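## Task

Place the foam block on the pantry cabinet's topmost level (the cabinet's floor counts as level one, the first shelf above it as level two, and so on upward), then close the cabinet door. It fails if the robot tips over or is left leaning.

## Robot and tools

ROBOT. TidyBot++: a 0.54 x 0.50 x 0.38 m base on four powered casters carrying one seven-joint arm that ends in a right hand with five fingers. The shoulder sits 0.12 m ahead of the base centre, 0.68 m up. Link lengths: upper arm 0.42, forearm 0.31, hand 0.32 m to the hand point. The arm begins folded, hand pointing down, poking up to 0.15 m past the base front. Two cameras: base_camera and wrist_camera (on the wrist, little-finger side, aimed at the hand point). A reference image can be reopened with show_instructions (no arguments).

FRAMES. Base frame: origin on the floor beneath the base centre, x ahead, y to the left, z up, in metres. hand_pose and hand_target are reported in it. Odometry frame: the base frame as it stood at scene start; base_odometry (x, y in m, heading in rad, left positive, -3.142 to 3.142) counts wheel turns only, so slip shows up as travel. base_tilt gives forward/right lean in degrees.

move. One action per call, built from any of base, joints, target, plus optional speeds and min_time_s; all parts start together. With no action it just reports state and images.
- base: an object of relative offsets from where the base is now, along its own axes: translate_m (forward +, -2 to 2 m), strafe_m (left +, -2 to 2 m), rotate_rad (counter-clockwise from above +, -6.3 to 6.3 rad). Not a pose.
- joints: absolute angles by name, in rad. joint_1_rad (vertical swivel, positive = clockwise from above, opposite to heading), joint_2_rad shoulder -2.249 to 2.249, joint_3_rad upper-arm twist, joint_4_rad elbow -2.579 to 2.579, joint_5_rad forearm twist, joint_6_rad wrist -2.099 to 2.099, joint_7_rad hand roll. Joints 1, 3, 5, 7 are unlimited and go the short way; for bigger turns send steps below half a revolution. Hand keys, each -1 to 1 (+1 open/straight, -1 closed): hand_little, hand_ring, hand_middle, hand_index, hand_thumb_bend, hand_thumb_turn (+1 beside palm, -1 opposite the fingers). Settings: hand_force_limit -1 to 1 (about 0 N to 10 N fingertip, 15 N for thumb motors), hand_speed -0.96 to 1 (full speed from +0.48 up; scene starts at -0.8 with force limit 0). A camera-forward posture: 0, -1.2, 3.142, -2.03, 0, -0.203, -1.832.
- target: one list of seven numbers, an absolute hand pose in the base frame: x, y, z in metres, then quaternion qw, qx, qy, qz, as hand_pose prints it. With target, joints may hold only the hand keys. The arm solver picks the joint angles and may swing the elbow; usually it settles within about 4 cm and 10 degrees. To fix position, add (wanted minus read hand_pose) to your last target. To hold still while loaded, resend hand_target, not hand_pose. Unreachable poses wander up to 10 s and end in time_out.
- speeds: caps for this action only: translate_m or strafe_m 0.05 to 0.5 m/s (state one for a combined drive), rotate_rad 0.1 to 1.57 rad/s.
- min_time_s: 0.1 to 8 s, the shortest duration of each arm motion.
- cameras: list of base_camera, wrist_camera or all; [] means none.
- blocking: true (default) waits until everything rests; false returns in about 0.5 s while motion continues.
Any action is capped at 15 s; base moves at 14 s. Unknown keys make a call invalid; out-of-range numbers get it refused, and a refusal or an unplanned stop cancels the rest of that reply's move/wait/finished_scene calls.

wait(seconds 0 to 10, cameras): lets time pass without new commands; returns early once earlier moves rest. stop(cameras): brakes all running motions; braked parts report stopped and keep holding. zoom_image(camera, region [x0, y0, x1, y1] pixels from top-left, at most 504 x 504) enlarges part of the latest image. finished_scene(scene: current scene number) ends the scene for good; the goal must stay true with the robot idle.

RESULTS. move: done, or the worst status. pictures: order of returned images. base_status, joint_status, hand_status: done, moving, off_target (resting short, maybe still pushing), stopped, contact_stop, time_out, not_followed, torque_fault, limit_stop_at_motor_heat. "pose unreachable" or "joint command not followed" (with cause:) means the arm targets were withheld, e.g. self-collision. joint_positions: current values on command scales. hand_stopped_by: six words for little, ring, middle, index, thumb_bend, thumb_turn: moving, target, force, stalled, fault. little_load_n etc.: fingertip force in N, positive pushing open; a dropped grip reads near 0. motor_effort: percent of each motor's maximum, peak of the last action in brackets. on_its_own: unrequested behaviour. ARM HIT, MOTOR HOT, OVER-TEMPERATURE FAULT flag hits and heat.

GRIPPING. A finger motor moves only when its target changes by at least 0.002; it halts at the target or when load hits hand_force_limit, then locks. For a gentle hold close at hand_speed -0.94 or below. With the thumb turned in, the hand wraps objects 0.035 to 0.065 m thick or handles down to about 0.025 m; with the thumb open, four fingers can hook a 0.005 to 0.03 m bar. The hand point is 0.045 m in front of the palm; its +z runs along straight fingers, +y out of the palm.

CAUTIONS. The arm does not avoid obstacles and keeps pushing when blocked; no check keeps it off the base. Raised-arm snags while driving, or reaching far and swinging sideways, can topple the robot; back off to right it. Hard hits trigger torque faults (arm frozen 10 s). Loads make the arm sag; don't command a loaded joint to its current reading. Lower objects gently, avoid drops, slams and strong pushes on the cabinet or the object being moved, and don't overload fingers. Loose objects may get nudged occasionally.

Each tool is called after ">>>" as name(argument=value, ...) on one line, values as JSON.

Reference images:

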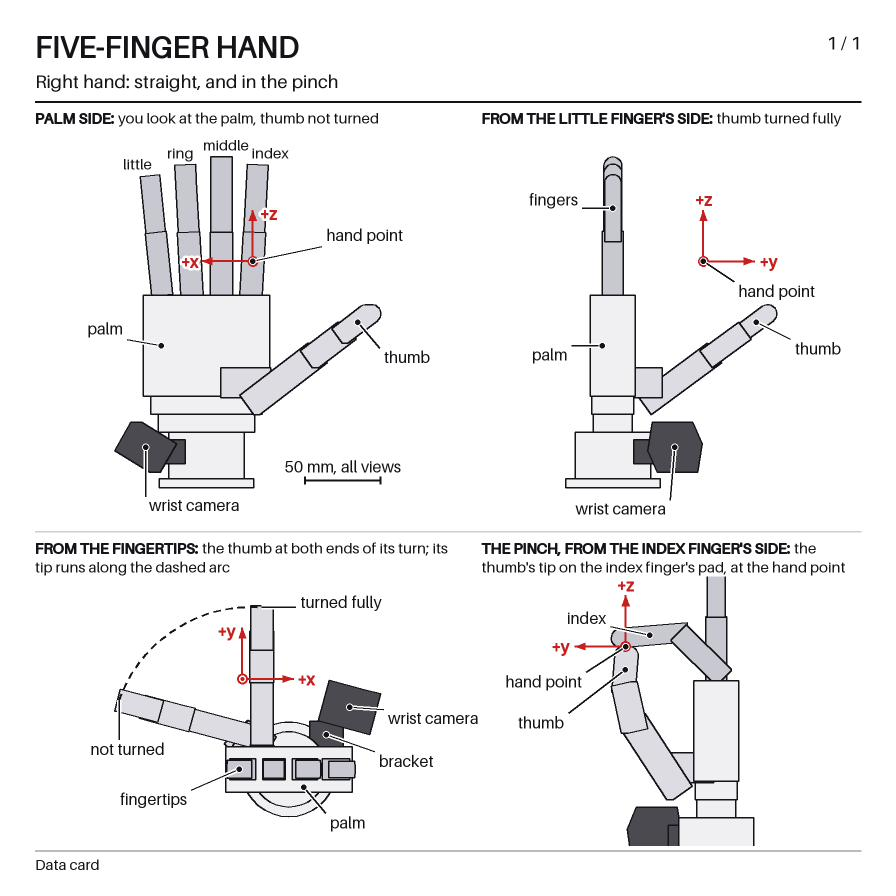

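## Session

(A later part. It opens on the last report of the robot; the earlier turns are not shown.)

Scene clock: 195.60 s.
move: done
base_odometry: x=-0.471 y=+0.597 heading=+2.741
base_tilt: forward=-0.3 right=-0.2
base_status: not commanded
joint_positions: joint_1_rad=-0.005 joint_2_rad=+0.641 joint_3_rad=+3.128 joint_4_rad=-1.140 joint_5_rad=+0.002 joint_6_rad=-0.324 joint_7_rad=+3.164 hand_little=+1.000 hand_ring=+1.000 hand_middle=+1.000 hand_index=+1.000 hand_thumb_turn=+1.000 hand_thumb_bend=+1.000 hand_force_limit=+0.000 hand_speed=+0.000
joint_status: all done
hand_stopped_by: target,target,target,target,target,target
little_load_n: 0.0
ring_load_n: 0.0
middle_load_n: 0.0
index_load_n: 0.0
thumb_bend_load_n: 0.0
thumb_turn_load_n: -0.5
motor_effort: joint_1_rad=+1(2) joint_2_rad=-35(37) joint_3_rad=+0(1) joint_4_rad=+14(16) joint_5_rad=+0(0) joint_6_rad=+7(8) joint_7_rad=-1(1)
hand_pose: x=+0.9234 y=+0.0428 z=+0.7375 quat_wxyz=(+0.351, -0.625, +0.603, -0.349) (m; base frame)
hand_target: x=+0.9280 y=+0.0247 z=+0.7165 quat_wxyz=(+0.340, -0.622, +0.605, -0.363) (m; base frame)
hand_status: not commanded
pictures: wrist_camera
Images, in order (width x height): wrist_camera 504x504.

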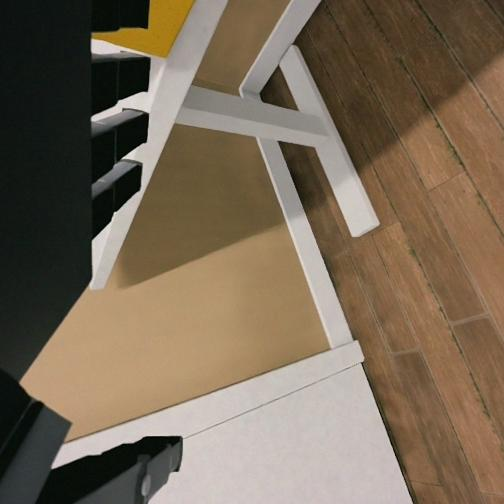

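>>> move(base={"translate_m": 0.04}, speeds={"translate_m": 0.05}, cameras=["wrist_camera"])

>>> zoom_image(camera="wrist_camera", region=[80, 0, 280, 150])

Scene clock: 197.03 s.
move: done
base_odometry: x=-0.508 y=+0.613 heading=+2.741
base_tilt: forward=-0.3 right=-0.2
base_status: done
joint_positions: joint_1_rad=-0.005 joint_2_rad=+0.641 joint_3_rad=+3.128 joint_4_rad=-1.141 joint_5_rad=+0.002 joint_6_rad=-0.323 joint_7_rad=+3.164 hand_little=+1.000 hand_ring=+1.000 hand_middle=+1.000 hand_index=+1.000 hand_thumb_turn=+1.000 hand_thumb_bend=+1.000 hand_force_limit=+0.000 hand_speed=+0.000
joint_status: not commanded
hand_stopped_by: target,target,target,target,target,target
little_load_n: 0.0
ring_load_n: 0.0
middle_load_n: 0.0
index_load_n: 0.0
thumb_bend_load_n: 0.0
thumb_turn_load_n: 0.0
motor_effort: joint_1_rad=+0(5) joint_2_rad=-35(37) joint_3_rad=+0(1) joint_4_rad=+14(16) joint_5_rad=+0(0) joint_6_rad=+5(7) joint_7_rad=+0(1)
hand_pose: x=+0.9237 y=+0.0428 z=+0.7370 quat_wxyz=(+0.351, -0.625, +0.603, -0.350) (m; base frame)
hand_target: x=+0.9280 y=+0.0247 z=+0.7165 quat_wxyz=(+0.340, -0.622, +0.605, -0.363) (m; base frame)
hand_status: not commanded
pictures: wrist_camera
Images, in order (width x height): wrist_camera 504x504.

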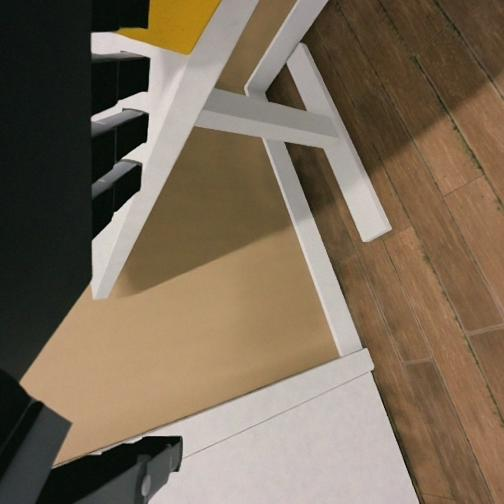

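Scaled by 2.520 from the camera's 504x504 image, which has a finer 720x720 frame.

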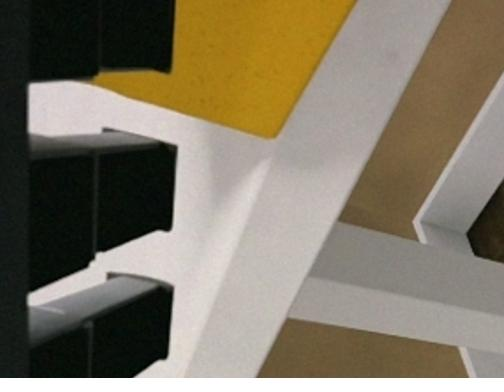

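>>> move(base={"translate_m": 0.075}, speeds={"translate_m": 0.06}, cameras=["wrist_camera"])

>>> zoom_image(camera="wrist_camera", region=[80, 0, 280, 150])

Scene clock: 199.20 s.
move: done
base_odometry: x=-0.577 y=+0.642 heading=+2.742
base_tilt: forward=-0.3 right=-0.2
base_status: done
joint_positions: joint_1_rad=-0.005 joint_2_rad=+0.642 joint_3_rad=+3.128 joint_4_rad=-1.141 joint_5_rad=+0.002 joint_6_rad=-0.322 joint_7_rad=+3.164 hand_little=+1.000 hand_ring=+1.000 hand_middle=+1.000 hand_index=+1.000 hand_thumb_turn=+1.000 hand_thumb_bend=+1.000 hand_force_limit=+0.000 hand_speed=+0.000
joint_status: not commanded
hand_stopped_by: target,target,target,target,target,target
little_load_n: 0.0
ring_load_n: 0.0
middle_load_n: 0.0
index_load_n: 0.0
thumb_bend_load_n: 0.0
thumb_turn_load_n: 0.0
motor_effort: joint_1_rad=+0(4) joint_2_rad=-34(37) joint_3_rad=+0(2) joint_4_rad=+15(16) joint_5_rad=+0(0) joint_6_rad=+6(8) joint_7_rad=+0(1)
hand_pose: x=+0.9238 y=+0.0428 z=+0.7365 quat_wxyz=(+0.351, -0.625, +0.603, -0.349) (m; base frame)
hand_target: x=+0.9280 y=+0.0247 z=+0.7165 quat_wxyz=(+0.340, -0.622, +0.605, -0.363) (m; base frame)
hand_status: not commanded
pictures: wrist_camera
Images, in order (width x height): wrist_camera 504x504.

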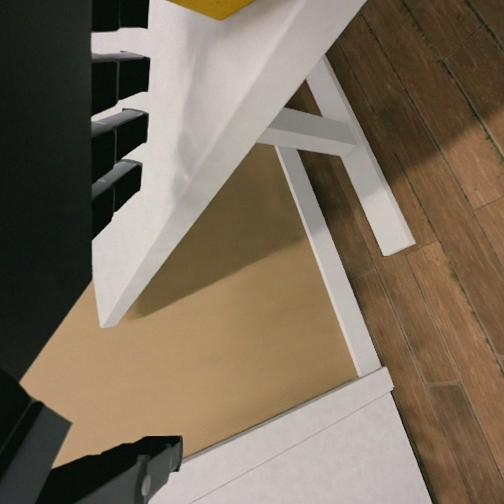

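Scaled by 2.520 from the camera's 504x504 image, which has a finer 720x720 frame.

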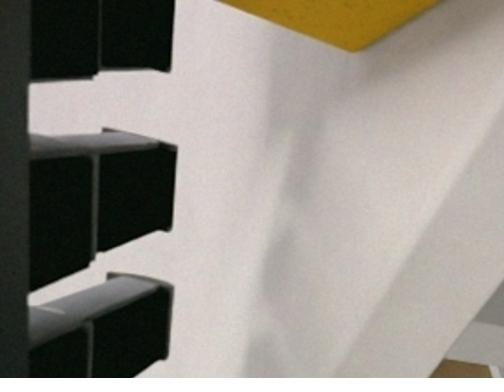

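>>> move(joints={"joint_2_rad": 0.30, "joint_4_rad": -1.10, "joint_6_rad": -0.65}, min_time_s=1.5, cameras=["wrist_camera"])

Scene clock: 201.53 s.
move: done
base_odometry: x=-0.577 y=+0.642 heading=+2.742
base_tilt: forward=-0.3 right=-0.2
base_status: not commanded
joint_positions: joint_1_rad=-0.005 joint_2_rad=+0.319 joint_3_rad=+3.128 joint_4_rad=-1.117 joint_5_rad=+0.002 joint_6_rad=-0.579 joint_7_rad=+3.164 hand_little=+1.000 hand_ring=+1.000 hand_middle=+1.000 hand_index=+1.000 hand_thumb_turn=+1.000 hand_thumb_bend=+1.000 hand_force_limit=+0.000 hand_speed=+0.000
joint_status: all done
hand_stopped_by: target,target,target,target,target,target
little_load_n: 0.0
ring_load_n: 0.0
middle_load_n: 0.0
index_load_n: 0.0
thumb_bend_load_n: 0.0
thumb_turn_load_n: -0.5
motor_effort: joint_1_rad=+1(2) joint_2_rad=-26(37) joint_3_rad=+0(1) joint_4_rad=+15(16) joint_5_rad=+0(0) joint_6_rad=+7(8) joint_7_rad=-1(1)
hand_pose: x=+0.8265 y=+0.0420 z=+0.9303 quat_wxyz=(+0.377, -0.609, +0.586, -0.378) (m; base frame)
hand_target: x=+0.8118 y=+0.0186 z=+0.9344 quat_wxyz=(+0.351, -0.605, +0.603, -0.383) (m; base frame)
hand_status: not commanded
pictures: wrist_camera
Images, in order (width x height): wrist_camera 504x504.

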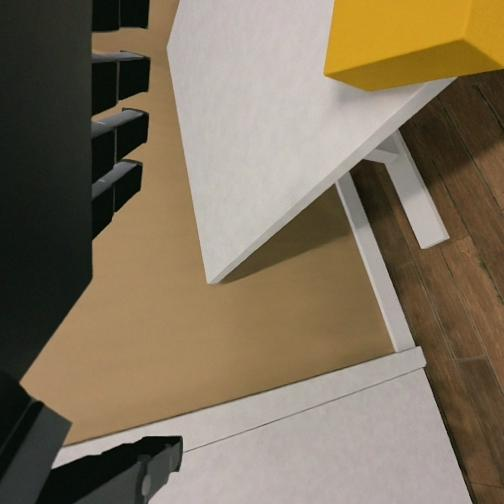

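>>> move(base={"strafe_m": 0.015, "translate_m": 0.015}, speeds={"translate_m": 0.1})

>>> move(joints={"joint_2_rad": 0.66, "joint_4_rad": -1.175, "joint_6_rad": -0.265}, min_time_s=2)

>>> move(base={"strafe_m": -0.07}, speeds={"strafe_m": 0.05})

>>> move(base={"strafe_m": 0.03}, speeds={"strafe_m": 0.1})

>>> move(joints={"joint_2_rad": 0.30, "joint_4_rad": -1.10, "joint_6_rad": -0.65}, min_time_s=1.5, cameras=["wrist_camera"])

Scene clock: 203.20 s.
move: done
base_odometry: x=-0.597 y=+0.634 heading=+2.742
base_tilt: forward=-0.3 right=-0.2
base_status: done
joint_positions: joint_1_rad=-0.005 joint_2_rad=+0.318 joint_3_rad=+3.128 joint_4_rad=-1.117 joint_5_rad=+0.003 joint_6_rad=-0.580 joint_7_rad=+3.164 hand_little=+1.000 hand_ring=+1.000 hand_middle=+1.000 hand_index=+1.000 hand_thumb_turn=+1.000 hand_thumb_bend=+1.000 hand_force_limit=+0.000 hand_speed=+0.000
joint_status: not commanded
hand_stopped_by: target,target,target,target,target,target
little_load_n: 0.0
ring_load_n: -0.5
middle_load_n: 0.0
index_load_n: -0.5
thumb_bend_load_n: 0.0
thumb_turn_load_n: 0.0
motor_effort: joint_1_rad=+0(4) joint_2_rad=-26(29) joint_3_rad=+0(2) joint_4_rad=+15(16) joint_5_rad=+0(1) joint_6_rad=+6(8) joint_7_rad=+0(1)
hand_pose: x=+0.8259 y=+0.0415 z=+0.9308 quat_wxyz=(+0.377, -0.609, +0.586, -0.378) (m; base frame)
hand_target: x=+0.8118 y=+0.0186 z=+0.9344 quat_wxyz=(+0.351, -0.605, +0.603, -0.383) (m; base frame)
hand_status: not commanded
pictures: none

Scene clock: 205.83 s.
move: done
base_odometry: x=-0.597 y=+0.634 heading=+2.742
base_tilt: forward=-0.3 right=-0.2
base_status: not commanded
joint_positions: joint_1_rad=-0.005 joint_2_rad=+0.641 joint_3_rad=+3.128 joint_4_rad=-1.140 joint_5_rad=+0.003 joint_6_rad=-0.324 joint_7_rad=+3.164 hand_little=+1.000 hand_ring=+1.000 hand_middle=+1.000 hand_index=+1.000 hand_thumb_turn=+1.000 hand_thumb_bend=+1.000 hand_force_limit=+0.000 hand_speed=+0.000
joint_status: all done
hand_stopped_by: target,target,target,target,target,target
little_load_n: 0.0
ring_load_n: 0.0
middle_load_n: 0.0
index_load_n: 0.0
thumb_bend_load_n: 0.0
thumb_turn_load_n: 0.0
motor_effort: joint_1_rad=+0(2) joint_2_rad=-34(37) joint_3_rad=+0(1) joint_4_rad=+14(16) joint_5_rad=+0(0) joint_6_rad=+7(8) joint_7_rad=-1(1)
hand_pose: x=+0.9234 y=+0.0423 z=+0.7374 quat_wxyz=(+0.351, -0.625, +0.603, -0.350) (m; base frame)
hand_target: x=+0.9280 y=+0.0247 z=+0.7165 quat_wxyz=(+0.340, -0.622, +0.605, -0.363) (m; base frame)
hand_status: not commanded
pictures: none

Scene clock: 207.73 s.
move: done
base_odometry: x=-0.570 y=+0.699 heading=+2.742
base_tilt: forward=-0.3 right=-0.2
base_status: done
joint_positions: joint_1_rad=-0.004 joint_2_rad=+0.641 joint_3_rad=+3.128 joint_4_rad=-1.140 joint_5_rad=+0.003 joint_6_rad=-0.323 joint_7_rad=+3.164 hand_little=+1.000 hand_ring=+1.000 hand_middle=+1.000 hand_index=+1.000 hand_thumb_turn=+1.000 hand_thumb_bend=+1.000 hand_force_limit=+0.000 hand_speed=+0.000
joint_status: not commanded
hand_stopped_by: target,target,target,target,target,target
little_load_n: 0.0
ring_load_n: 0.0
middle_load_n: 0.0
index_load_n: -0.5
thumb_bend_load_n: 0.0
thumb_turn_load_n: -0.5
motor_effort: joint_1_rad=+1(5) joint_2_rad=-34(37) joint_3_rad=+0(2) joint_4_rad=+15(16) joint_5_rad=+0(0) joint_6_rad=+7(7) joint_7_rad=-1(1)
hand_pose: x=+0.9236 y=+0.0418 z=+0.7374 quat_wxyz=(+0.351, -0.625, +0.603, -0.350) (m; base frame)
hand_target: x=+0.9280 y=+0.0247 z=+0.7165 quat_wxyz=(+0.340, -0.622, +0.605, -0.363) (m; base frame)
hand_status: not commanded
pictures: none

Scene clock: 208.60 s.
move: done
base_odometry: x=-0.582 y=+0.671 heading=+2.742
base_tilt: forward=-0.3 right=-0.2
base_status: done
joint_positions: joint_1_rad=-0.004 joint_2_rad=+0.641 joint_3_rad=+3.128 joint_4_rad=-1.141 joint_5_rad=+0.003 joint_6_rad=-0.323 joint_7_rad=+3.164 hand_little=+1.000 hand_ring=+1.000 hand_middle=+1.000 hand_index=+1.000 hand_thumb_turn=+1.000 hand_thumb_bend=+1.000 hand_force_limit=+0.000 hand_speed=+0.000
joint_status: not commanded
hand_stopped_by: target,target,target,target,target,target
little_load_n: 0.0
ring_load_n: 0.0
middle_load_n: 0.0
index_load_n: -0.5
thumb_bend_load_n: 0.0
thumb_turn_load_n: -0.5
motor_effort: joint_1_rad=+1(4) joint_2_rad=-35(38) joint_3_rad=+0(2) joint_4_rad=+14(16) joint_5_rad=+0(0) joint_6_rad=+7(8) joint_7_rad=+0(1)
hand_pose: x=+0.9237 y=+0.0421 z=+0.7373 quat_wxyz=(+0.351, -0.625, +0.603, -0.350) (m; base frame)
hand_target: x=+0.9280 y=+0.0247 z=+0.7165 quat_wxyz=(+0.340, -0.622, +0.605, -0.363) (m; base frame)
hand_status: not commanded
pictures: none

Scene clock: 210.73 s.
move: done
base_odometry: x=-0.582 y=+0.671 heading=+2.742
base_tilt: forward=-0.3 right=-0.2
base_status: not commanded
joint_positions: joint_1_rad=-0.004 joint_2_rad=+0.319 joint_3_rad=+3.128 joint_4_rad=-1.117 joint_5_rad=+0.003 joint_6_rad=-0.579 joint_7_rad=+3.164 hand_little=+1.000 hand_ring=+1.000 hand_middle=+1.000 hand_index=+1.000 hand_thumb_turn=+1.000 hand_thumb_bend=+1.000 hand_force_limit=+0.000 hand_speed=+0.000
joint_status: all done
hand_stopped_by: target,target,target,target,target,target
little_load_n: 0.0
ring_load_n: 0.0
middle_load_n: 0.0
index_load_n: 0.0
thumb_bend_load_n: 0.0
thumb_turn_load_n: 0.0
motor_effort: joint_1_rad=+1(2) joint_2_rad=-26(37) joint_3_rad=+0(1) joint_4_rad=+14(16) joint_5_rad=+0(0) joint_6_rad=+7(8) joint_7_rad=-1(1)
hand_pose: x=+0.8265 y=+0.0412 z=+0.9303 quat_wxyz=(+0.377, -0.609, +0.586, -0.378) (m; base frame)
hand_target: x=+0.8118 y=+0.0186 z=+0.9344 quat_wxyz=(+0.351, -0.605, +0.603, -0.383) (m; base frame)
hand_status: not commanded
pictures: wrist_camera
Images, in order (width x height): wrist_camera 504x504.

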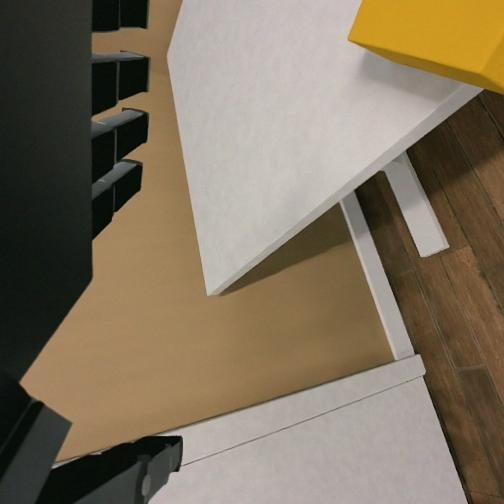

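>>> move(base={"translate_m": 0.122, "strafe_m": -0.126}, speeds={"translate_m": 0.2}, joints={"hand_little": 0, "hand_ring": 0, "hand_middle": 0, "hand_index": 0}, cameras=["wrist_camera"])

>>> move(joints={"joint_2_rad": 0.66, "joint_4_rad": -1.175, "joint_6_rad": -0.265}, min_time_s=2, cameras=["wrist_camera"])

Scene clock: 212.70 s.
move: done
base_odometry: x=-0.645 y=+0.835 heading=+2.741
base_tilt: forward=-0.3 right=-0.2
base_status: done
joint_positions: joint_1_rad=-0.004 joint_2_rad=+0.318 joint_3_rad=+3.128 joint_4_rad=-1.117 joint_5_rad=+0.003 joint_6_rad=-0.582 joint_7_rad=+3.164 hand_little=+0.000 hand_ring=+0.000 hand_middle=+0.000 hand_index=+0.000 hand_thumb_turn=+1.000 hand_thumb_bend=+1.000 hand_force_limit=+0.000 hand_speed=+0.000
joint_status: all done
hand_stopped_by: target,target,target,target,target,target
little_load_n: 0.0
ring_load_n: 0.0
middle_load_n: 0.0
index_load_n: 0.0
thumb_bend_load_n: 0.0
thumb_turn_load_n: 0.0
motor_effort: joint_1_rad=+1(3) joint_2_rad=-26(28) joint_3_rad=+0(1) joint_4_rad=+15(16) joint_5_rad=+0(0) joint_6_rad=+7(8) joint_7_rad=+0(1)
hand_pose: x=+0.8257 y=+0.0412 z=+0.9306 quat_wxyz=(+0.377, -0.609, +0.587, -0.378) (m; base frame)
hand_target: x=+0.8118 y=+0.0186 z=+0.9344 quat_wxyz=(+0.351, -0.605, +0.603, -0.383) (m; base frame)
hand_status: not commanded
pictures: wrist_camera
Images, in order (width x height): wrist_camera 504x504.

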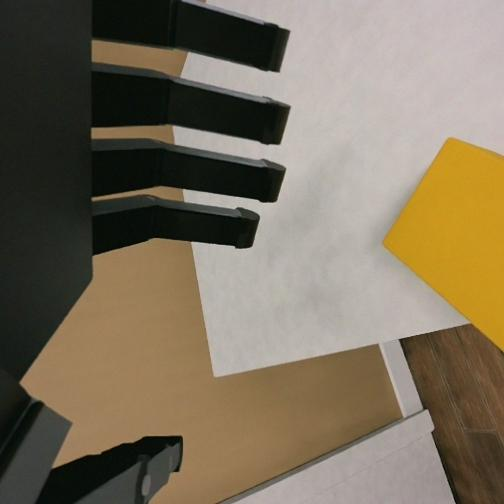

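Scene clock: 215.03 s.
move: done
base_odometry: x=-0.645 y=+0.835 heading=+2.741
base_tilt: forward=-0.3 right=-0.2
base_status: not commanded
joint_positions: joint_1_rad=-0.004 joint_2_rad=+0.636 joint_3_rad=+3.128 joint_4_rad=-1.138 joint_5_rad=+0.003 joint_6_rad=-0.323 joint_7_rad=+3.164 hand_little=+0.000 hand_ring=+0.000 hand_middle=+0.000 hand_index=+0.000 hand_thumb_turn=+1.000 hand_thumb_bend=+1.000 hand_force_limit=+0.000 hand_speed=+0.000
joint_status: all done
hand_stopped_by: target,target,target,target,target,target
little_load_n: 0.0
ring_load_n: 0.0
middle_load_n: 0.0
index_load_n: 0.0
thumb_bend_load_n: 0.0
thumb_turn_load_n: 0.0
motor_effort: joint_1_rad=+1(2) joint_2_rad=-34(37) joint_3_rad=+0(1) joint_4_rad=+15(16) joint_5_rad=+0(0) joint_6_rad=+6(8) joint_7_rad=-1(1)
hand_pose: x=+0.9240 y=+0.0421 z=+0.7422 quat_wxyz=(+0.353, -0.624, +0.602, -0.352) (m; base frame)
hand_target: x=+0.9280 y=+0.0247 z=+0.7165 quat_wxyz=(+0.341, -0.622, +0.605, -0.363) (m; base frame)
hand_status: not commanded
pictures: wrist_camera
Images, in order (width x height): wrist_camera 504x504.

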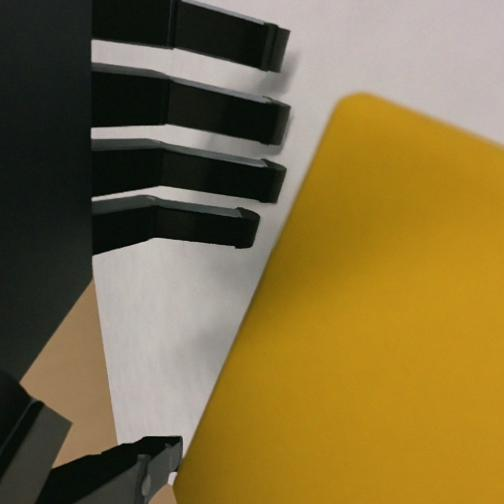

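>>> move(base={"translate_m": -0.083}, speeds={"translate_m": 0.06})

>>> move(base={"translate_m": 0.04}, speeds={"translate_m": 0.1})

>>> move(joints={"joint_2_rad": 0.30, "joint_4_rad": -1.10, "joint_6_rad": -0.65}, min_time_s=1.5, cameras=["wrist_camera"])

Scene clock: 217.23 s.
move: done
base_odometry: x=-0.568 y=+0.802 heading=+2.741
base_tilt: forward=-0.3 right=-0.2
base_status: done
joint_positions: joint_1_rad=-0.004 joint_2_rad=+0.637 joint_3_rad=+3.128 joint_4_rad=-1.139 joint_5_rad=+0.003 joint_6_rad=-0.319 joint_7_rad=+3.164 hand_little=+0.000 hand_ring=+0.000 hand_middle=+0.000 hand_index=+0.000 hand_thumb_turn=+1.000 hand_thumb_bend=+1.000 hand_force_limit=+0.000 hand_speed=+0.000
joint_status: not commanded
hand_stopped_by: target,target,target,target,target,target
little_load_n: 0.0
ring_load_n: 0.0
middle_load_n: -1.0
index_load_n: 0.0
thumb_bend_load_n: 0.0
thumb_turn_load_n: -0.5
motor_effort: joint_1_rad=+0(5) joint_2_rad=-33(36) joint_3_rad=+0(3) joint_4_rad=+14(16) joint_5_rad=+0(1) joint_6_rad=+6(7) joint_7_rad=+0(1)
hand_pose: x=+0.9245 y=+0.0419 z=+0.7418 quat_wxyz=(+0.353, -0.623, +0.602, -0.353) (m; base frame)
hand_target: x=+0.9280 y=+0.0247 z=+0.7165 quat_wxyz=(+0.341, -0.622, +0.605, -0.363) (m; base frame)
hand_status: not commanded
pictures: none

Scene clock: 218.20 s.
move: done
base_odometry: x=-0.605 y=+0.818 heading=+2.741
base_tilt: forward=-0.3 right=-0.2
base_status: done
joint_positions: joint_1_rad=-0.004 joint_2_rad=+0.637 joint_3_rad=+3.128 joint_4_rad=-1.140 joint_5_rad=+0.003 joint_6_rad=-0.317 joint_7_rad=+3.164 hand_little=+0.000 hand_ring=+0.000 hand_middle=+0.000 hand_index=+0.000 hand_thumb_turn=+1.000 hand_thumb_bend=+1.000 hand_force_limit=+0.000 hand_speed=+0.000
joint_status: not commanded
hand_stopped_by: target,target,target,target,target,target
little_load_n: 0.0
ring_load_n: 0.0
middle_load_n: 0.0
index_load_n: 0.0
thumb_bend_load_n: 0.0
thumb_turn_load_n: -0.5
motor_effort: joint_1_rad=+2(3) joint_2_rad=-33(35) joint_3_rad=+0(1) joint_4_rad=+14(16) joint_5_rad=+0(0) joint_6_rad=+7(8) joint_7_rad=+0(1)
hand_pose: x=+0.9248 y=+0.0419 z=+0.7418 quat_wxyz=(+0.354, -0.623, +0.602, -0.353) (m; base frame)
hand_target: x=+0.9280 y=+0.0247 z=+0.7165 quat_wxyz=(+0.341, -0.622, +0.605, -0.363) (m; base frame)
hand_status: not commanded
pictures: none

Scene clock: 220.33 s.
move: done
base_odometry: x=-0.605 y=+0.818 heading=+2.741
base_tilt: forward=-0.3 right=-0.2
base_status: not commanded
joint_positions: joint_1_rad=-0.004 joint_2_rad=+0.319 joint_3_rad=+3.128 joint_4_rad=-1.117 joint_5_rad=+0.003 joint_6_rad=-0.579 joint_7_rad=+3.164 hand_little=+0.000 hand_ring=+0.000 hand_middle=+0.000 hand_index=+0.000 hand_thumb_turn=+1.000 hand_thumb_bend=+1.000 hand_force_limit=+0.000 hand_speed=+0.000
joint_status: all done
hand_stopped_by: target,target,target,target,target,target
little_load_n: -0.5
ring_load_n: 0.0
middle_load_n: 0.0
index_load_n: 0.0
thumb_bend_load_n: 0.0
thumb_turn_load_n: 0.0
motor_effort: joint_1_rad=+1(2) joint_2_rad=-26(36) joint_3_rad=+0(1) joint_4_rad=+14(16) joint_5_rad=+0(0) joint_6_rad=+7(8) joint_7_rad=+0(1)
hand_pose: x=+0.8265 y=+0.0410 z=+0.9303 quat_wxyz=(+0.377, -0.609, +0.586, -0.378) (m; base frame)
hand_target: x=+0.8118 y=+0.0186 z=+0.9344 quat_wxyz=(+0.351, -0.605, +0.603, -0.383) (m; base frame)
hand_status: not commanded
pictures: wrist_camera
Images, in order (width x height): wrist_camera 504x504.

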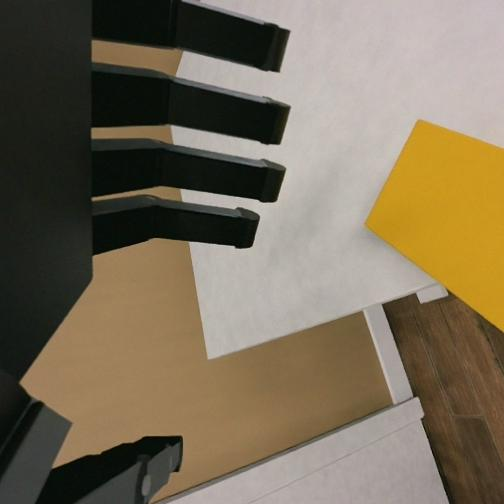

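>>> move(base={"translate_m": 0.03}, speeds={"translate_m": 0.2})

>>> move(joints={"joint_2_rad": 0.66, "joint_4_rad": -1.175, "joint_6_rad": -0.265}, min_time_s=2)

>>> move(base={"translate_m": -0.084}, speeds={"translate_m": 0.06})

>>> move(base={"translate_m": 0.04}, speeds={"translate_m": 0.1})

>>> move(joints={"joint_2_rad": 0.30, "joint_4_rad": -1.10, "joint_6_rad": -0.65}, min_time_s=1.5, cameras=["wrist_camera"])

Scene clock: 221.67 s.
move: done
base_odometry: x=-0.633 y=+0.829 heading=+2.741
base_tilt: forward=-0.3 right=-0.2
base_status: done
joint_positions: joint_1_rad=-0.004 joint_2_rad=+0.315 joint_3_rad=+3.128 joint_4_rad=-1.117 joint_5_rad=+0.003 joint_6_rad=-0.581 joint_7_rad=+3.164 hand_little=+0.000 hand_ring=+0.000 hand_middle=+0.000 hand_index=+0.000 hand_thumb_turn=+1.000 hand_thumb_bend=+1.000 hand_force_limit=+0.000 hand_speed=+0.000
joint_status: not commanded
hand_stopped_by: target,target,target,target,target,target
little_load_n: 0.0
ring_load_n: 0.0
middle_load_n: 0.0
index_load_n: 0.0
thumb_bend_load_n: 0.0
thumb_turn_load_n: -0.5
motor_effort: joint_1_rad=+1(3) joint_2_rad=-26(30) joint_3_rad=+0(1) joint_4_rad=+15(16) joint_5_rad=+0(0) joint_6_rad=+8(8) joint_7_rad=+0(1)
hand_pose: x=+0.8251 y=+0.0410 z=+0.9326 quat_wxyz=(+0.377, -0.609, +0.586, -0.379) (m; base frame)
hand_target: x=+0.8118 y=+0.0186 z=+0.9344 quat_wxyz=(+0.351, -0.605, +0.603, -0.383) (m; base frame)
hand_status: not commanded
pictures: none

Scene clock: 224.00 s.
move: done
base_odometry: x=-0.633 y=+0.829 heading=+2.741
base_tilt: forward=-0.3 right=-0.2
base_status: not commanded
joint_positions: joint_1_rad=-0.004 joint_2_rad=+0.637 joint_3_rad=+3.128 joint_4_rad=-1.138 joint_5_rad=+0.003 joint_6_rad=-0.323 joint_7_rad=+3.164 hand_little=+0.000 hand_ring=+0.000 hand_middle=+0.000 hand_index=+0.000 hand_thumb_turn=+1.000 hand_thumb_bend=+1.000 hand_force_limit=+0.000 hand_speed=+0.000
joint_status: all done
hand_stopped_by: target,target,target,target,target,target
little_load_n: -0.5
ring_load_n: 0.0
middle_load_n: -0.5
index_load_n: 0.0
thumb_bend_load_n: 0.0
thumb_turn_load_n: 0.0
motor_effort: joint_1_rad=+1(2) joint_2_rad=-34(36) joint_3_rad=+0(1) joint_4_rad=+15(16) joint_5_rad=+0(0) joint_6_rad=+6(8) joint_7_rad=+0(1)
hand_pose: x=+0.9240 y=+0.0418 z=+0.7420 quat_wxyz=(+0.353, -0.624, +0.602, -0.352) (m; base frame)
hand_target: x=+0.9280 y=+0.0247 z=+0.7165 quat_wxyz=(+0.340, -0.622, +0.605, -0.363) (m; base frame)
hand_status: not commanded
pictures: none

Scene clock: 225.90 s.
move: done
base_odometry: x=-0.555 y=+0.797 heading=+2.741
base_tilt: forward=-0.3 right=-0.2
base_status: done
joint_positions: joint_1_rad=-0.004 joint_2_rad=+0.637 joint_3_rad=+3.128 joint_4_rad=-1.140 joint_5_rad=+0.003 joint_6_rad=-0.319 joint_7_rad=+3.164 hand_little=+0.000 hand_ring=+0.000 hand_middle=+0.000 hand_index=+0.000 hand_thumb_turn=+1.000 hand_thumb_bend=+1.000 hand_force_limit=+0.000 hand_speed=+0.000
joint_status: not commanded
hand_stopped_by: target,target,target,target,target,target
little_load_n: 0.0
ring_load_n: 0.0
middle_load_n: -0.5
index_load_n: 0.0
thumb_bend_load_n: 0.0
thumb_turn_load_n: 0.0
motor_effort: joint_1_rad=+1(2) joint_2_rad=-33(37) joint_3_rad=+0(1) joint_4_rad=+15(15) joint_5_rad=+0(0) joint_6_rad=+6(7) joint_7_rad=-1(1)
hand_pose: x=+0.9246 y=+0.0419 z=+0.7419 quat_wxyz=(+0.354, -0.623, +0.602, -0.353) (m; base frame)
hand_target: x=+0.9280 y=+0.0247 z=+0.7165 quat_wxyz=(+0.340, -0.622, +0.605, -0.363) (m; base frame)
hand_status: not commanded
pictures: none

Scene clock: 226.87 s.
move: done
base_odometry: x=-0.592 y=+0.812 heading=+2.741
base_tilt: forward=-0.3 right=-0.2
base_status: done
joint_positions: joint_1_rad=-0.004 joint_2_rad=+0.637 joint_3_rad=+3.128 joint_4_rad=-1.140 joint_5_rad=+0.003 joint_6_rad=-0.317 joint_7_rad=+3.164 hand_little=+0.000 hand_ring=+0.000 hand_middle=+0.000 hand_index=+0.000 hand_thumb_turn=+1.000 hand_thumb_bend=+1.000 hand_force_limit=+0.000 hand_speed=+0.000
joint_status: not commanded
hand_stopped_by: target,target,target,target,target,target
little_load_n: 0.0
ring_load_n: 0.0
middle_load_n: 0.0
index_load_n: 0.0
thumb_bend_load_n: 0.0
thumb_turn_load_n: 0.0
motor_effort: joint_1_rad=+1(3) joint_2_rad=-34(35) joint_3_rad=+0(1) joint_4_rad=+14(16) joint_5_rad=+0(0) joint_6_rad=+6(7) joint_7_rad=+0(1)
hand_pose: x=+0.9249 y=+0.0419 z=+0.7418 quat_wxyz=(+0.354, -0.623, +0.602, -0.353) (m; base frame)
hand_target: x=+0.9280 y=+0.0247 z=+0.7165 quat_wxyz=(+0.340, -0.622, +0.605, -0.363) (m; base frame)
hand_status: not commanded
pictures: none

Scene clock: 229.00 s.
move: done
base_odometry: x=-0.592 y=+0.812 heading=+2.741
base_tilt: forward=-0.3 right=-0.2
base_status: not commanded
joint_positions: joint_1_rad=-0.004 joint_2_rad=+0.319 joint_3_rad=+3.128 joint_4_rad=-1.117 joint_5_rad=+0.003 joint_6_rad=-0.579 joint_7_rad=+3.164 hand_little=+0.000 hand_ring=+0.000 hand_middle=+0.000 hand_index=+0.000 hand_thumb_turn=+1.000 hand_thumb_bend=+1.000 hand_force_limit=+0.000 hand_speed=+0.000
joint_status: all done
hand_stopped_by: target,target,target,target,target,target
little_load_n: 0.0
ring_load_n: 0.0
middle_load_n: 0.0
index_load_n: 0.0
thumb_bend_load_n: 0.0
thumb_turn_load_n: -0.5
motor_effort: joint_1_rad=+2(2) joint_2_rad=-26(37) joint_3_rad=+0(1) joint_4_rad=+16(17) joint_5_rad=+0(0) joint_6_rad=+6(8) joint_7_rad=+0(1)
hand_pose: x=+0.8265 y=+0.0410 z=+0.9303 quat_wxyz=(+0.377, -0.609, +0.586, -0.378) (m; base frame)
hand_target: x=+0.8118 y=+0.0186 z=+0.9344 quat_wxyz=(+0.351, -0.605, +0.603, -0.383) (m; base frame)
hand_status: not commanded
pictures: wrist_camera
Images, in order (width x height): wrist_camera 504x504.

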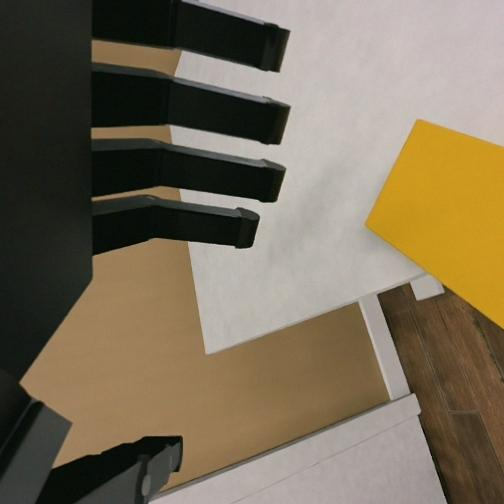

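>>> move(base={"translate_m": -0.158, "strafe_m": 0.565, "rotate_rad": -0.565}, speeds={"rotate_rad": 0.5}, joints={"hand_little": 1, "hand_ring": 1, "hand_middle": 1, "hand_index": 1}, cameras=["all"])

Scene clock: 237.47 s.
move: done
base_odometry: x=-0.667 y=+0.230 heading=+2.175
base_tilt: forward=-0.3 right=-0.2
base_status: done
joint_positions: joint_1_rad=-0.003 joint_2_rad=+0.319 joint_3_rad=+3.130 joint_4_rad=-1.117 joint_5_rad=+0.004 joint_6_rad=-0.582 joint_7_rad=+3.164 hand_little=+1.000 hand_ring=+1.000 hand_middle=+1.000 hand_index=+1.000 hand_thumb_turn=+1.000 hand_thumb_bend=+1.000 hand_force_limit=+0.000 hand_speed=+0.000
joint_status: all done
hand_stopped_by: target,target,target,target,target,target
little_load_n: 0.0
ring_load_n: 0.0
middle_load_n: 0.0
index_load_n: 0.0
thumb_bend_load_n: 0.0
thumb_turn_load_n: 0.0
motor_effort: joint_1_rad=+1(5) joint_2_rad=-26(28) joint_3_rad=+0(4) joint_4_rad=+15(16) joint_5_rad=+0(1) joint_6_rad=+7(8) joint_7_rad=+0(1)
hand_pose: x=+0.8259 y=+0.0390 z=+0.9299 quat_wxyz=(+0.375, -0.609, +0.587, -0.379) (m; base frame)
hand_target: x=+0.8118 y=+0.0186 z=+0.9344 quat_wxyz=(+0.351, -0.605, +0.603, -0.383) (m; base frame)
hand_status: not commanded
pictures: base_camera, wrist_camera
Images, in order (width x height): base_camera 644x364, wrist_camera 504x504.

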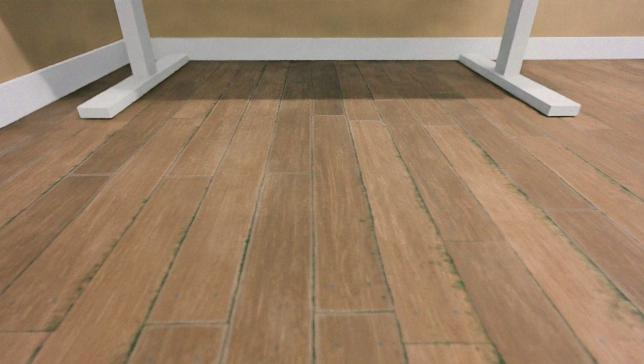

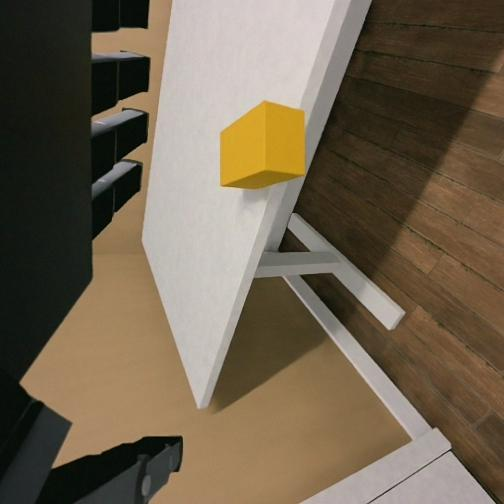

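>>> zoom_image(camera="wrist_camera", region=[190, 70, 340, 220])

Scaled by 3.360 from the camera's 504x504 image, which has a finer 720x720 frame.

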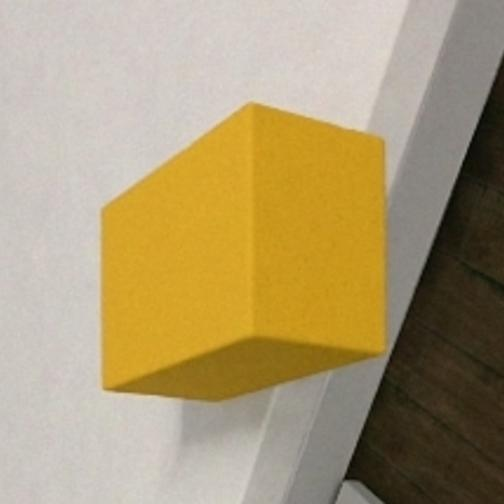

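>>> move(base={"strafe_m": 0.016})

>>> move(joints={"joint_2_rad": 0.66, "joint_4_rad": -1.175, "joint_6_rad": -0.265}, min_time_s=2)

>>> move(base={"translate_m": 0.12}, speeds={"translate_m": 0.07}, cameras=["wrist_camera"])

>>> move(joints={"joint_2_rad": 0.30, "joint_4_rad": -1.10, "joint_6_rad": -0.65}, min_time_s=1.5, cameras=["wrist_camera"])

Scene clock: 238.73 s.
move: done
base_odometry: x=-0.680 y=+0.221 heading=+2.175
base_tilt: forward=-0.3 right=-0.2
base_status: done
joint_positions: joint_1_rad=-0.006 joint_2_rad=+0.319 joint_3_rad=+3.130 joint_4_rad=-1.117 joint_5_rad=+0.004 joint_6_rad=-0.582 joint_7_rad=+3.164 hand_little=+1.000 hand_ring=+1.000 hand_middle=+1.000 hand_index=+1.000 hand_thumb_turn=+1.000 hand_thumb_bend=+1.000 hand_force_limit=+0.000 hand_speed=+0.000
joint_status: not commanded
hand_stopped_by: target,target,target,target,target,target
little_load_n: 0.0
ring_load_n: -0.5
middle_load_n: 0.0
index_load_n: 0.0
thumb_bend_load_n: 0.0
thumb_turn_load_n: 0.0
motor_effort: joint_1_rad=+1(5) joint_2_rad=-26(27) joint_3_rad=+1(2) joint_4_rad=+15(16) joint_5_rad=+0(1) joint_6_rad=+7(8) joint_7_rad=+0(1)
hand_pose: x=+0.8258 y=+0.0410 z=+0.9299 quat_wxyz=(+0.376, -0.610, +0.586, -0.378) (m; base frame)
hand_target: x=+0.8118 y=+0.0186 z=+0.9344 quat_wxyz=(+0.351, -0.605, +0.603, -0.383) (m; base frame)
hand_status: not commanded
pictures: none

Scene clock: 241.37 s.
move: done
base_odometry: x=-0.680 y=+0.221 heading=+2.175
base_tilt: forward=-0.3 right=-0.2
base_status: not commanded
joint_positions: joint_1_rad=-0.006 joint_2_rad=+0.641 joint_3_rad=+3.130 joint_4_rad=-1.140 joint_5_rad=+0.004 joint_6_rad=-0.324 joint_7_rad=+3.164 hand_little=+1.000 hand_ring=+1.000 hand_middle=+1.000 hand_index=+1.000 hand_thumb_turn=+1.000 hand_thumb_bend=+1.000 hand_force_limit=+0.000 hand_speed=+0.000
joint_status: all done
hand_stopped_by: target,target,target,target,target,target
little_load_n: 0.0
ring_load_n: -0.5
middle_load_n: 0.0
index_load_n: -0.5
thumb_bend_load_n: 0.0
thumb_turn_load_n: -0.5
motor_effort: joint_1_rad=+1(2) joint_2_rad=-34(37) joint_3_rad=+0(1) joint_4_rad=+15(16) joint_5_rad=+0(0) joint_6_rad=+6(8) joint_7_rad=-1(1)
hand_pose: x=+0.9235 y=+0.0421 z=+0.7373 quat_wxyz=(+0.350, -0.625, +0.603, -0.351) (m; base frame)
hand_target: x=+0.9280 y=+0.0247 z=+0.7165 quat_wxyz=(+0.340, -0.622, +0.605, -0.363) (m; base frame)
hand_status: not commanded
pictures: none

Scene clock: 243.60 s.
move: done
base_odometry: x=-0.749 y=+0.320 heading=+2.176
base_tilt: forward=-0.3 right=-0.2
base_status: done
joint_positions: joint_1_rad=-0.006 joint_2_rad=+0.642 joint_3_rad=+3.130 joint_4_rad=-1.141 joint_5_rad=+0.004 joint_6_rad=-0.323 joint_7_rad=+3.164 hand_little=+1.000 hand_ring=+1.000 hand_middle=+1.000 hand_index=+1.000 hand_thumb_turn=+1.000 hand_thumb_bend=+1.000 hand_force_limit=+0.000 hand_speed=+0.000
joint_status: not commanded
hand_stopped_by: target,target,target,target,target,target
little_load_n: 0.0
ring_load_n: 0.0
middle_load_n: 0.0
index_load_n: 0.0
thumb_bend_load_n: 0.0
thumb_turn_load_n: 0.0
motor_effort: joint_1_rad=+1(2) joint_2_rad=-34(37) joint_3_rad=+0(1) joint_4_rad=+15(16) joint_5_rad=+0(0) joint_6_rad=+7(8) joint_7_rad=-1(1)
hand_pose: x=+0.9238 y=+0.0421 z=+0.7366 quat_wxyz=(+0.350, -0.625, +0.603, -0.351) (m; base frame)
hand_target: x=+0.9280 y=+0.0247 z=+0.7165 quat_wxyz=(+0.340, -0.622, +0.605, -0.363) (m; base frame)
hand_status: not commanded
pictures: wrist_camera
Images, in order (width x height): wrist_camera 504x504.

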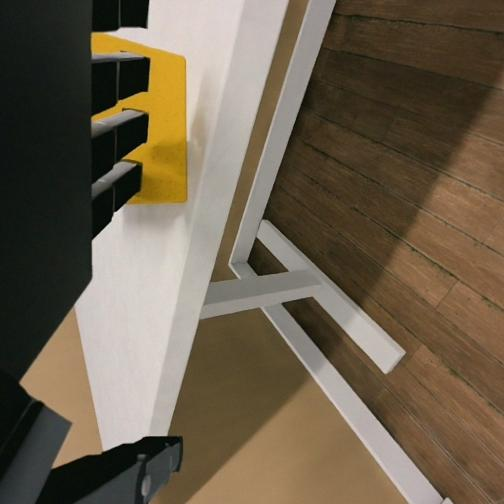

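Scene clock: 245.73 s.
move: done
base_odometry: x=-0.749 y=+0.320 heading=+2.176
base_tilt: forward=-0.3 right=-0.2
base_status: not commanded
joint_positions: joint_1_rad=-0.006 joint_2_rad=+0.319 joint_3_rad=+3.130 joint_4_rad=-1.117 joint_5_rad=+0.004 joint_6_rad=-0.579 joint_7_rad=+3.164 hand_little=+1.000 hand_ring=+1.000 hand_middle=+1.000 hand_index=+1.000 hand_thumb_turn=+1.000 hand_thumb_bend=+1.000 hand_force_limit=+0.000 hand_speed=+0.000
joint_status: all done
hand_stopped_by: target,target,target,target,target,target
little_load_n: 0.0
ring_load_n: 0.0
middle_load_n: 0.0
index_load_n: -0.5
thumb_bend_load_n: 0.0
thumb_turn_load_n: 0.0
motor_effort: joint_1_rad=+2(2) joint_2_rad=-27(36) joint_3_rad=+0(1) joint_4_rad=+15(16) joint_5_rad=+0(0) joint_6_rad=+8(8) joint_7_rad=-1(1)
hand_pose: x=+0.8265 y=+0.0410 z=+0.9302 quat_wxyz=(+0.376, -0.609, +0.586, -0.379) (m; base frame)
hand_target: x=+0.8118 y=+0.0186 z=+0.9344 quat_wxyz=(+0.351, -0.605, +0.603, -0.383) (m; base frame)
hand_status: not commanded
pictures: wrist_camera
Images, in order (width x height): wrist_camera 504x504.

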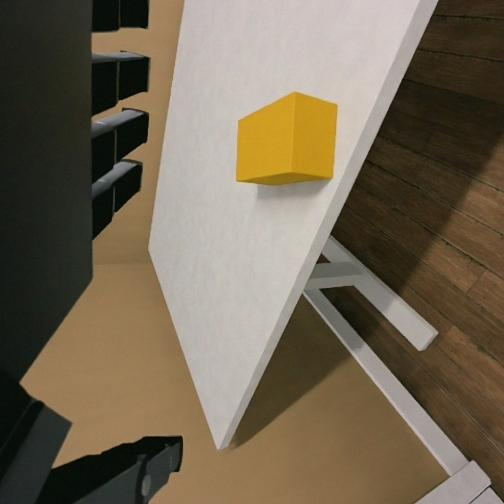

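>>> move(base={"strafe_m": 0.13, "translate_m": 0.026})

>>> move(joints={"joint_2_rad": 0.66, "joint_4_rad": -1.175, "joint_6_rad": -0.265}, min_time_s=2, cameras=["wrist_camera"])

>>> move(base={"strafe_m": -0.09}, speeds={"strafe_m": 0.06})

>>> move(base={"strafe_m": 0.02})

>>> move(joints={"joint_2_rad": 0.30, "joint_4_rad": -1.10, "joint_6_rad": -0.65}, min_time_s=1.5, cameras=["wrist_camera"])

Scene clock: 248.30 s.
move: done
base_odometry: x=-0.871 y=+0.267 heading=+2.176
base_tilt: forward=-0.3 right=-0.2
base_status: done
joint_positions: joint_1_rad=-0.007 joint_2_rad=+0.319 joint_3_rad=+3.130 joint_4_rad=-1.117 joint_5_rad=+0.005 joint_6_rad=-0.580 joint_7_rad=+3.164 hand_little=+1.000 hand_ring=+1.000 hand_middle=+1.000 hand_index=+1.000 hand_thumb_turn=+1.000 hand_thumb_bend=+1.000 hand_force_limit=+0.000 hand_speed=+0.000
joint_status: not commanded
hand_stopped_by: target,target,target,target,target,target
little_load_n: 0.0
ring_load_n: 0.0
middle_load_n: 0.0
index_load_n: 0.0
thumb_bend_load_n: 0.0
thumb_turn_load_n: -0.5
motor_effort: joint_1_rad=+0(5) joint_2_rad=-26(27) joint_3_rad=+0(2) joint_4_rad=+15(16) joint_5_rad=+0(1) joint_6_rad=+6(8) joint_7_rad=-1(1)
hand_pose: x=+0.8263 y=+0.0411 z=+0.9298 quat_wxyz=(+0.376, -0.610, +0.586, -0.379) (m; base frame)
hand_target: x=+0.8118 y=+0.0186 z=+0.9344 quat_wxyz=(+0.351, -0.605, +0.603, -0.383) (m; base frame)
hand_status: not commanded
pictures: none

Scene clock: 250.93 s.
move: done
base_odometry: x=-0.871 y=+0.267 heading=+2.176
base_tilt: forward=-0.3 right=-0.2
base_status: not commanded
joint_positions: joint_1_rad=-0.007 joint_2_rad=+0.641 joint_3_rad=+3.130 joint_4_rad=-1.140 joint_5_rad=+0.005 joint_6_rad=-0.324 joint_7_rad=+3.164 hand_little=+1.000 hand_ring=+1.000 hand_middle=+1.000 hand_index=+1.000 hand_thumb_turn=+1.000 hand_thumb_bend=+1.000 hand_force_limit=+0.000 hand_speed=+0.000
joint_status: all done
hand_stopped_by: target,target,target,target,target,target
little_load_n: 0.0
ring_load_n: 0.0
middle_load_n: 0.0
index_load_n: 0.0
thumb_bend_load_n: 0.0
thumb_turn_load_n: 0.0
motor_effort: joint_1_rad=+1(2) joint_2_rad=-34(37) joint_3_rad=+0(1) joint_4_rad=+14(16) joint_5_rad=+0(0) joint_6_rad=+7(8) joint_7_rad=-1(1)
hand_pose: x=+0.9235 y=+0.0423 z=+0.7374 quat_wxyz=(+0.350, -0.626, +0.602, -0.351) (m; base frame)
hand_target: x=+0.9280 y=+0.0247 z=+0.7165 quat_wxyz=(+0.341, -0.622, +0.605, -0.363) (m; base frame)
hand_status: not commanded
pictures: wrist_camera
Images, in order (width x height): wrist_camera 504x504.

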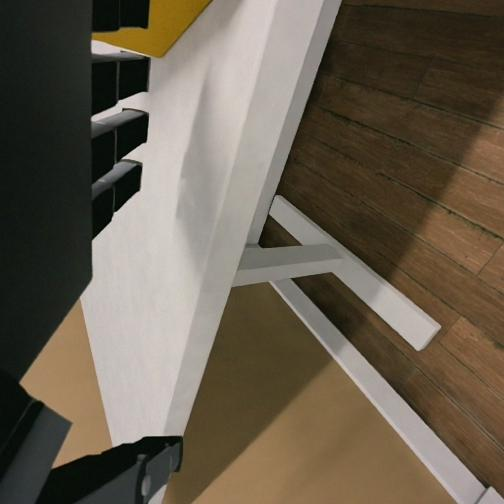

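Scene clock: 252.97 s.
move: done
base_odometry: x=-0.797 y=+0.318 heading=+2.176
base_tilt: forward=-0.3 right=-0.2
base_status: done
joint_positions: joint_1_rad=-0.005 joint_2_rad=+0.641 joint_3_rad=+3.130 joint_4_rad=-1.140 joint_5_rad=+0.005 joint_6_rad=-0.323 joint_7_rad=+3.164 hand_little=+1.000 hand_ring=+1.000 hand_middle=+1.000 hand_index=+1.000 hand_thumb_turn=+1.000 hand_thumb_bend=+1.000 hand_force_limit=+0.000 hand_speed=+0.000
joint_status: not commanded
hand_stopped_by: target,target,target,target,target,target
little_load_n: 0.0
ring_load_n: 0.0
middle_load_n: 0.0
index_load_n: 0.0
thumb_bend_load_n: 0.0
thumb_turn_load_n: 0.0
motor_effort: joint_1_rad=+2(5) joint_2_rad=-35(38) joint_3_rad=+0(2) joint_4_rad=+14(16) joint_5_rad=+0(0) joint_6_rad=+7(7) joint_7_rad=-1(1)
hand_pose: x=+0.9237 y=+0.0413 z=+0.7372 quat_wxyz=(+0.350, -0.625, +0.603, -0.351) (m; base frame)
hand_target: x=+0.9280 y=+0.0247 z=+0.7165 quat_wxyz=(+0.341, -0.622, +0.605, -0.363) (m; base frame)
hand_status: not commanded
pictures: none

Scene clock: 253.77 s.
move: done
base_odometry: x=-0.813 y=+0.307 heading=+2.176
base_tilt: forward=-0.3 right=-0.2
base_status: done
joint_positions: joint_1_rad=-0.008 joint_2_rad=+0.641 joint_3_rad=+3.130 joint_4_rad=-1.141 joint_5_rad=+0.005 joint_6_rad=-0.323 joint_7_rad=+3.164 hand_little=+1.000 hand_ring=+1.000 hand_middle=+1.000 hand_index=+1.000 hand_thumb_turn=+1.000 hand_thumb_bend=+1.000 hand_force_limit=+0.000 hand_speed=+0.000
joint_status: not commanded
hand_stopped_by: target,target,target,target,target,target
little_load_n: 0.0
ring_load_n: 0.0
middle_load_n: 0.0
index_load_n: 0.0
thumb_bend_load_n: 0.0
thumb_turn_load_n: 0.0
motor_effort: joint_1_rad=+1(5) joint_2_rad=-35(38) joint_3_rad=+0(2) joint_4_rad=+15(16) joint_5_rad=+0(0) joint_6_rad=+7(8) joint_7_rad=-1(1)
hand_pose: x=+0.9236 y=+0.0435 z=+0.7371 quat_wxyz=(+0.350, -0.626, +0.602, -0.351) (m; base frame)
hand_target: x=+0.9280 y=+0.0247 z=+0.7165 quat_wxyz=(+0.341, -0.622, +0.605, -0.363) (m; base frame)
hand_status: not commanded
pictures: none

Scene clock: 255.90 s.
move: done
base_odometry: x=-0.813 y=+0.307 heading=+2.176
base_tilt: forward=-0.3 right=-0.2
base_status: not commanded
joint_positions: joint_1_rad=-0.008 joint_2_rad=+0.319 joint_3_rad=+3.130 joint_4_rad=-1.117 joint_5_rad=+0.005 joint_6_rad=-0.579 joint_7_rad=+3.164 hand_little=+1.000 hand_ring=+1.000 hand_middle=+1.000 hand_index=+1.000 hand_thumb_turn=+1.000 hand_thumb_bend=+1.000 hand_force_limit=+0.000 hand_speed=+0.000
joint_status: all done
hand_stopped_by: target,target,target,target,target,target
little_load_n: 0.0
ring_load_n: 0.0
middle_load_n: 0.0
index_load_n: -0.5
thumb_bend_load_n: 0.0
thumb_turn_load_n: 0.0
motor_effort: joint_1_rad=+2(2) joint_2_rad=-26(37) joint_3_rad=+0(1) joint_4_rad=+16(17) joint_5_rad=+0(0) joint_6_rad=+7(8) joint_7_rad=+0(1)
hand_pose: x=+0.8265 y=+0.0422 z=+0.9301 quat_wxyz=(+0.376, -0.610, +0.585, -0.379) (m; base frame)
hand_target: x=+0.8118 y=+0.0186 z=+0.9344 quat_wxyz=(+0.351, -0.605, +0.603, -0.383) (m; base frame)
hand_status: not commanded
pictures: wrist_camera
Images, in order (width x height): wrist_camera 504x504.

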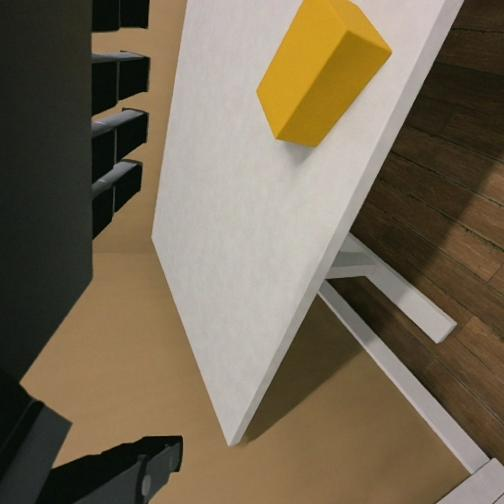

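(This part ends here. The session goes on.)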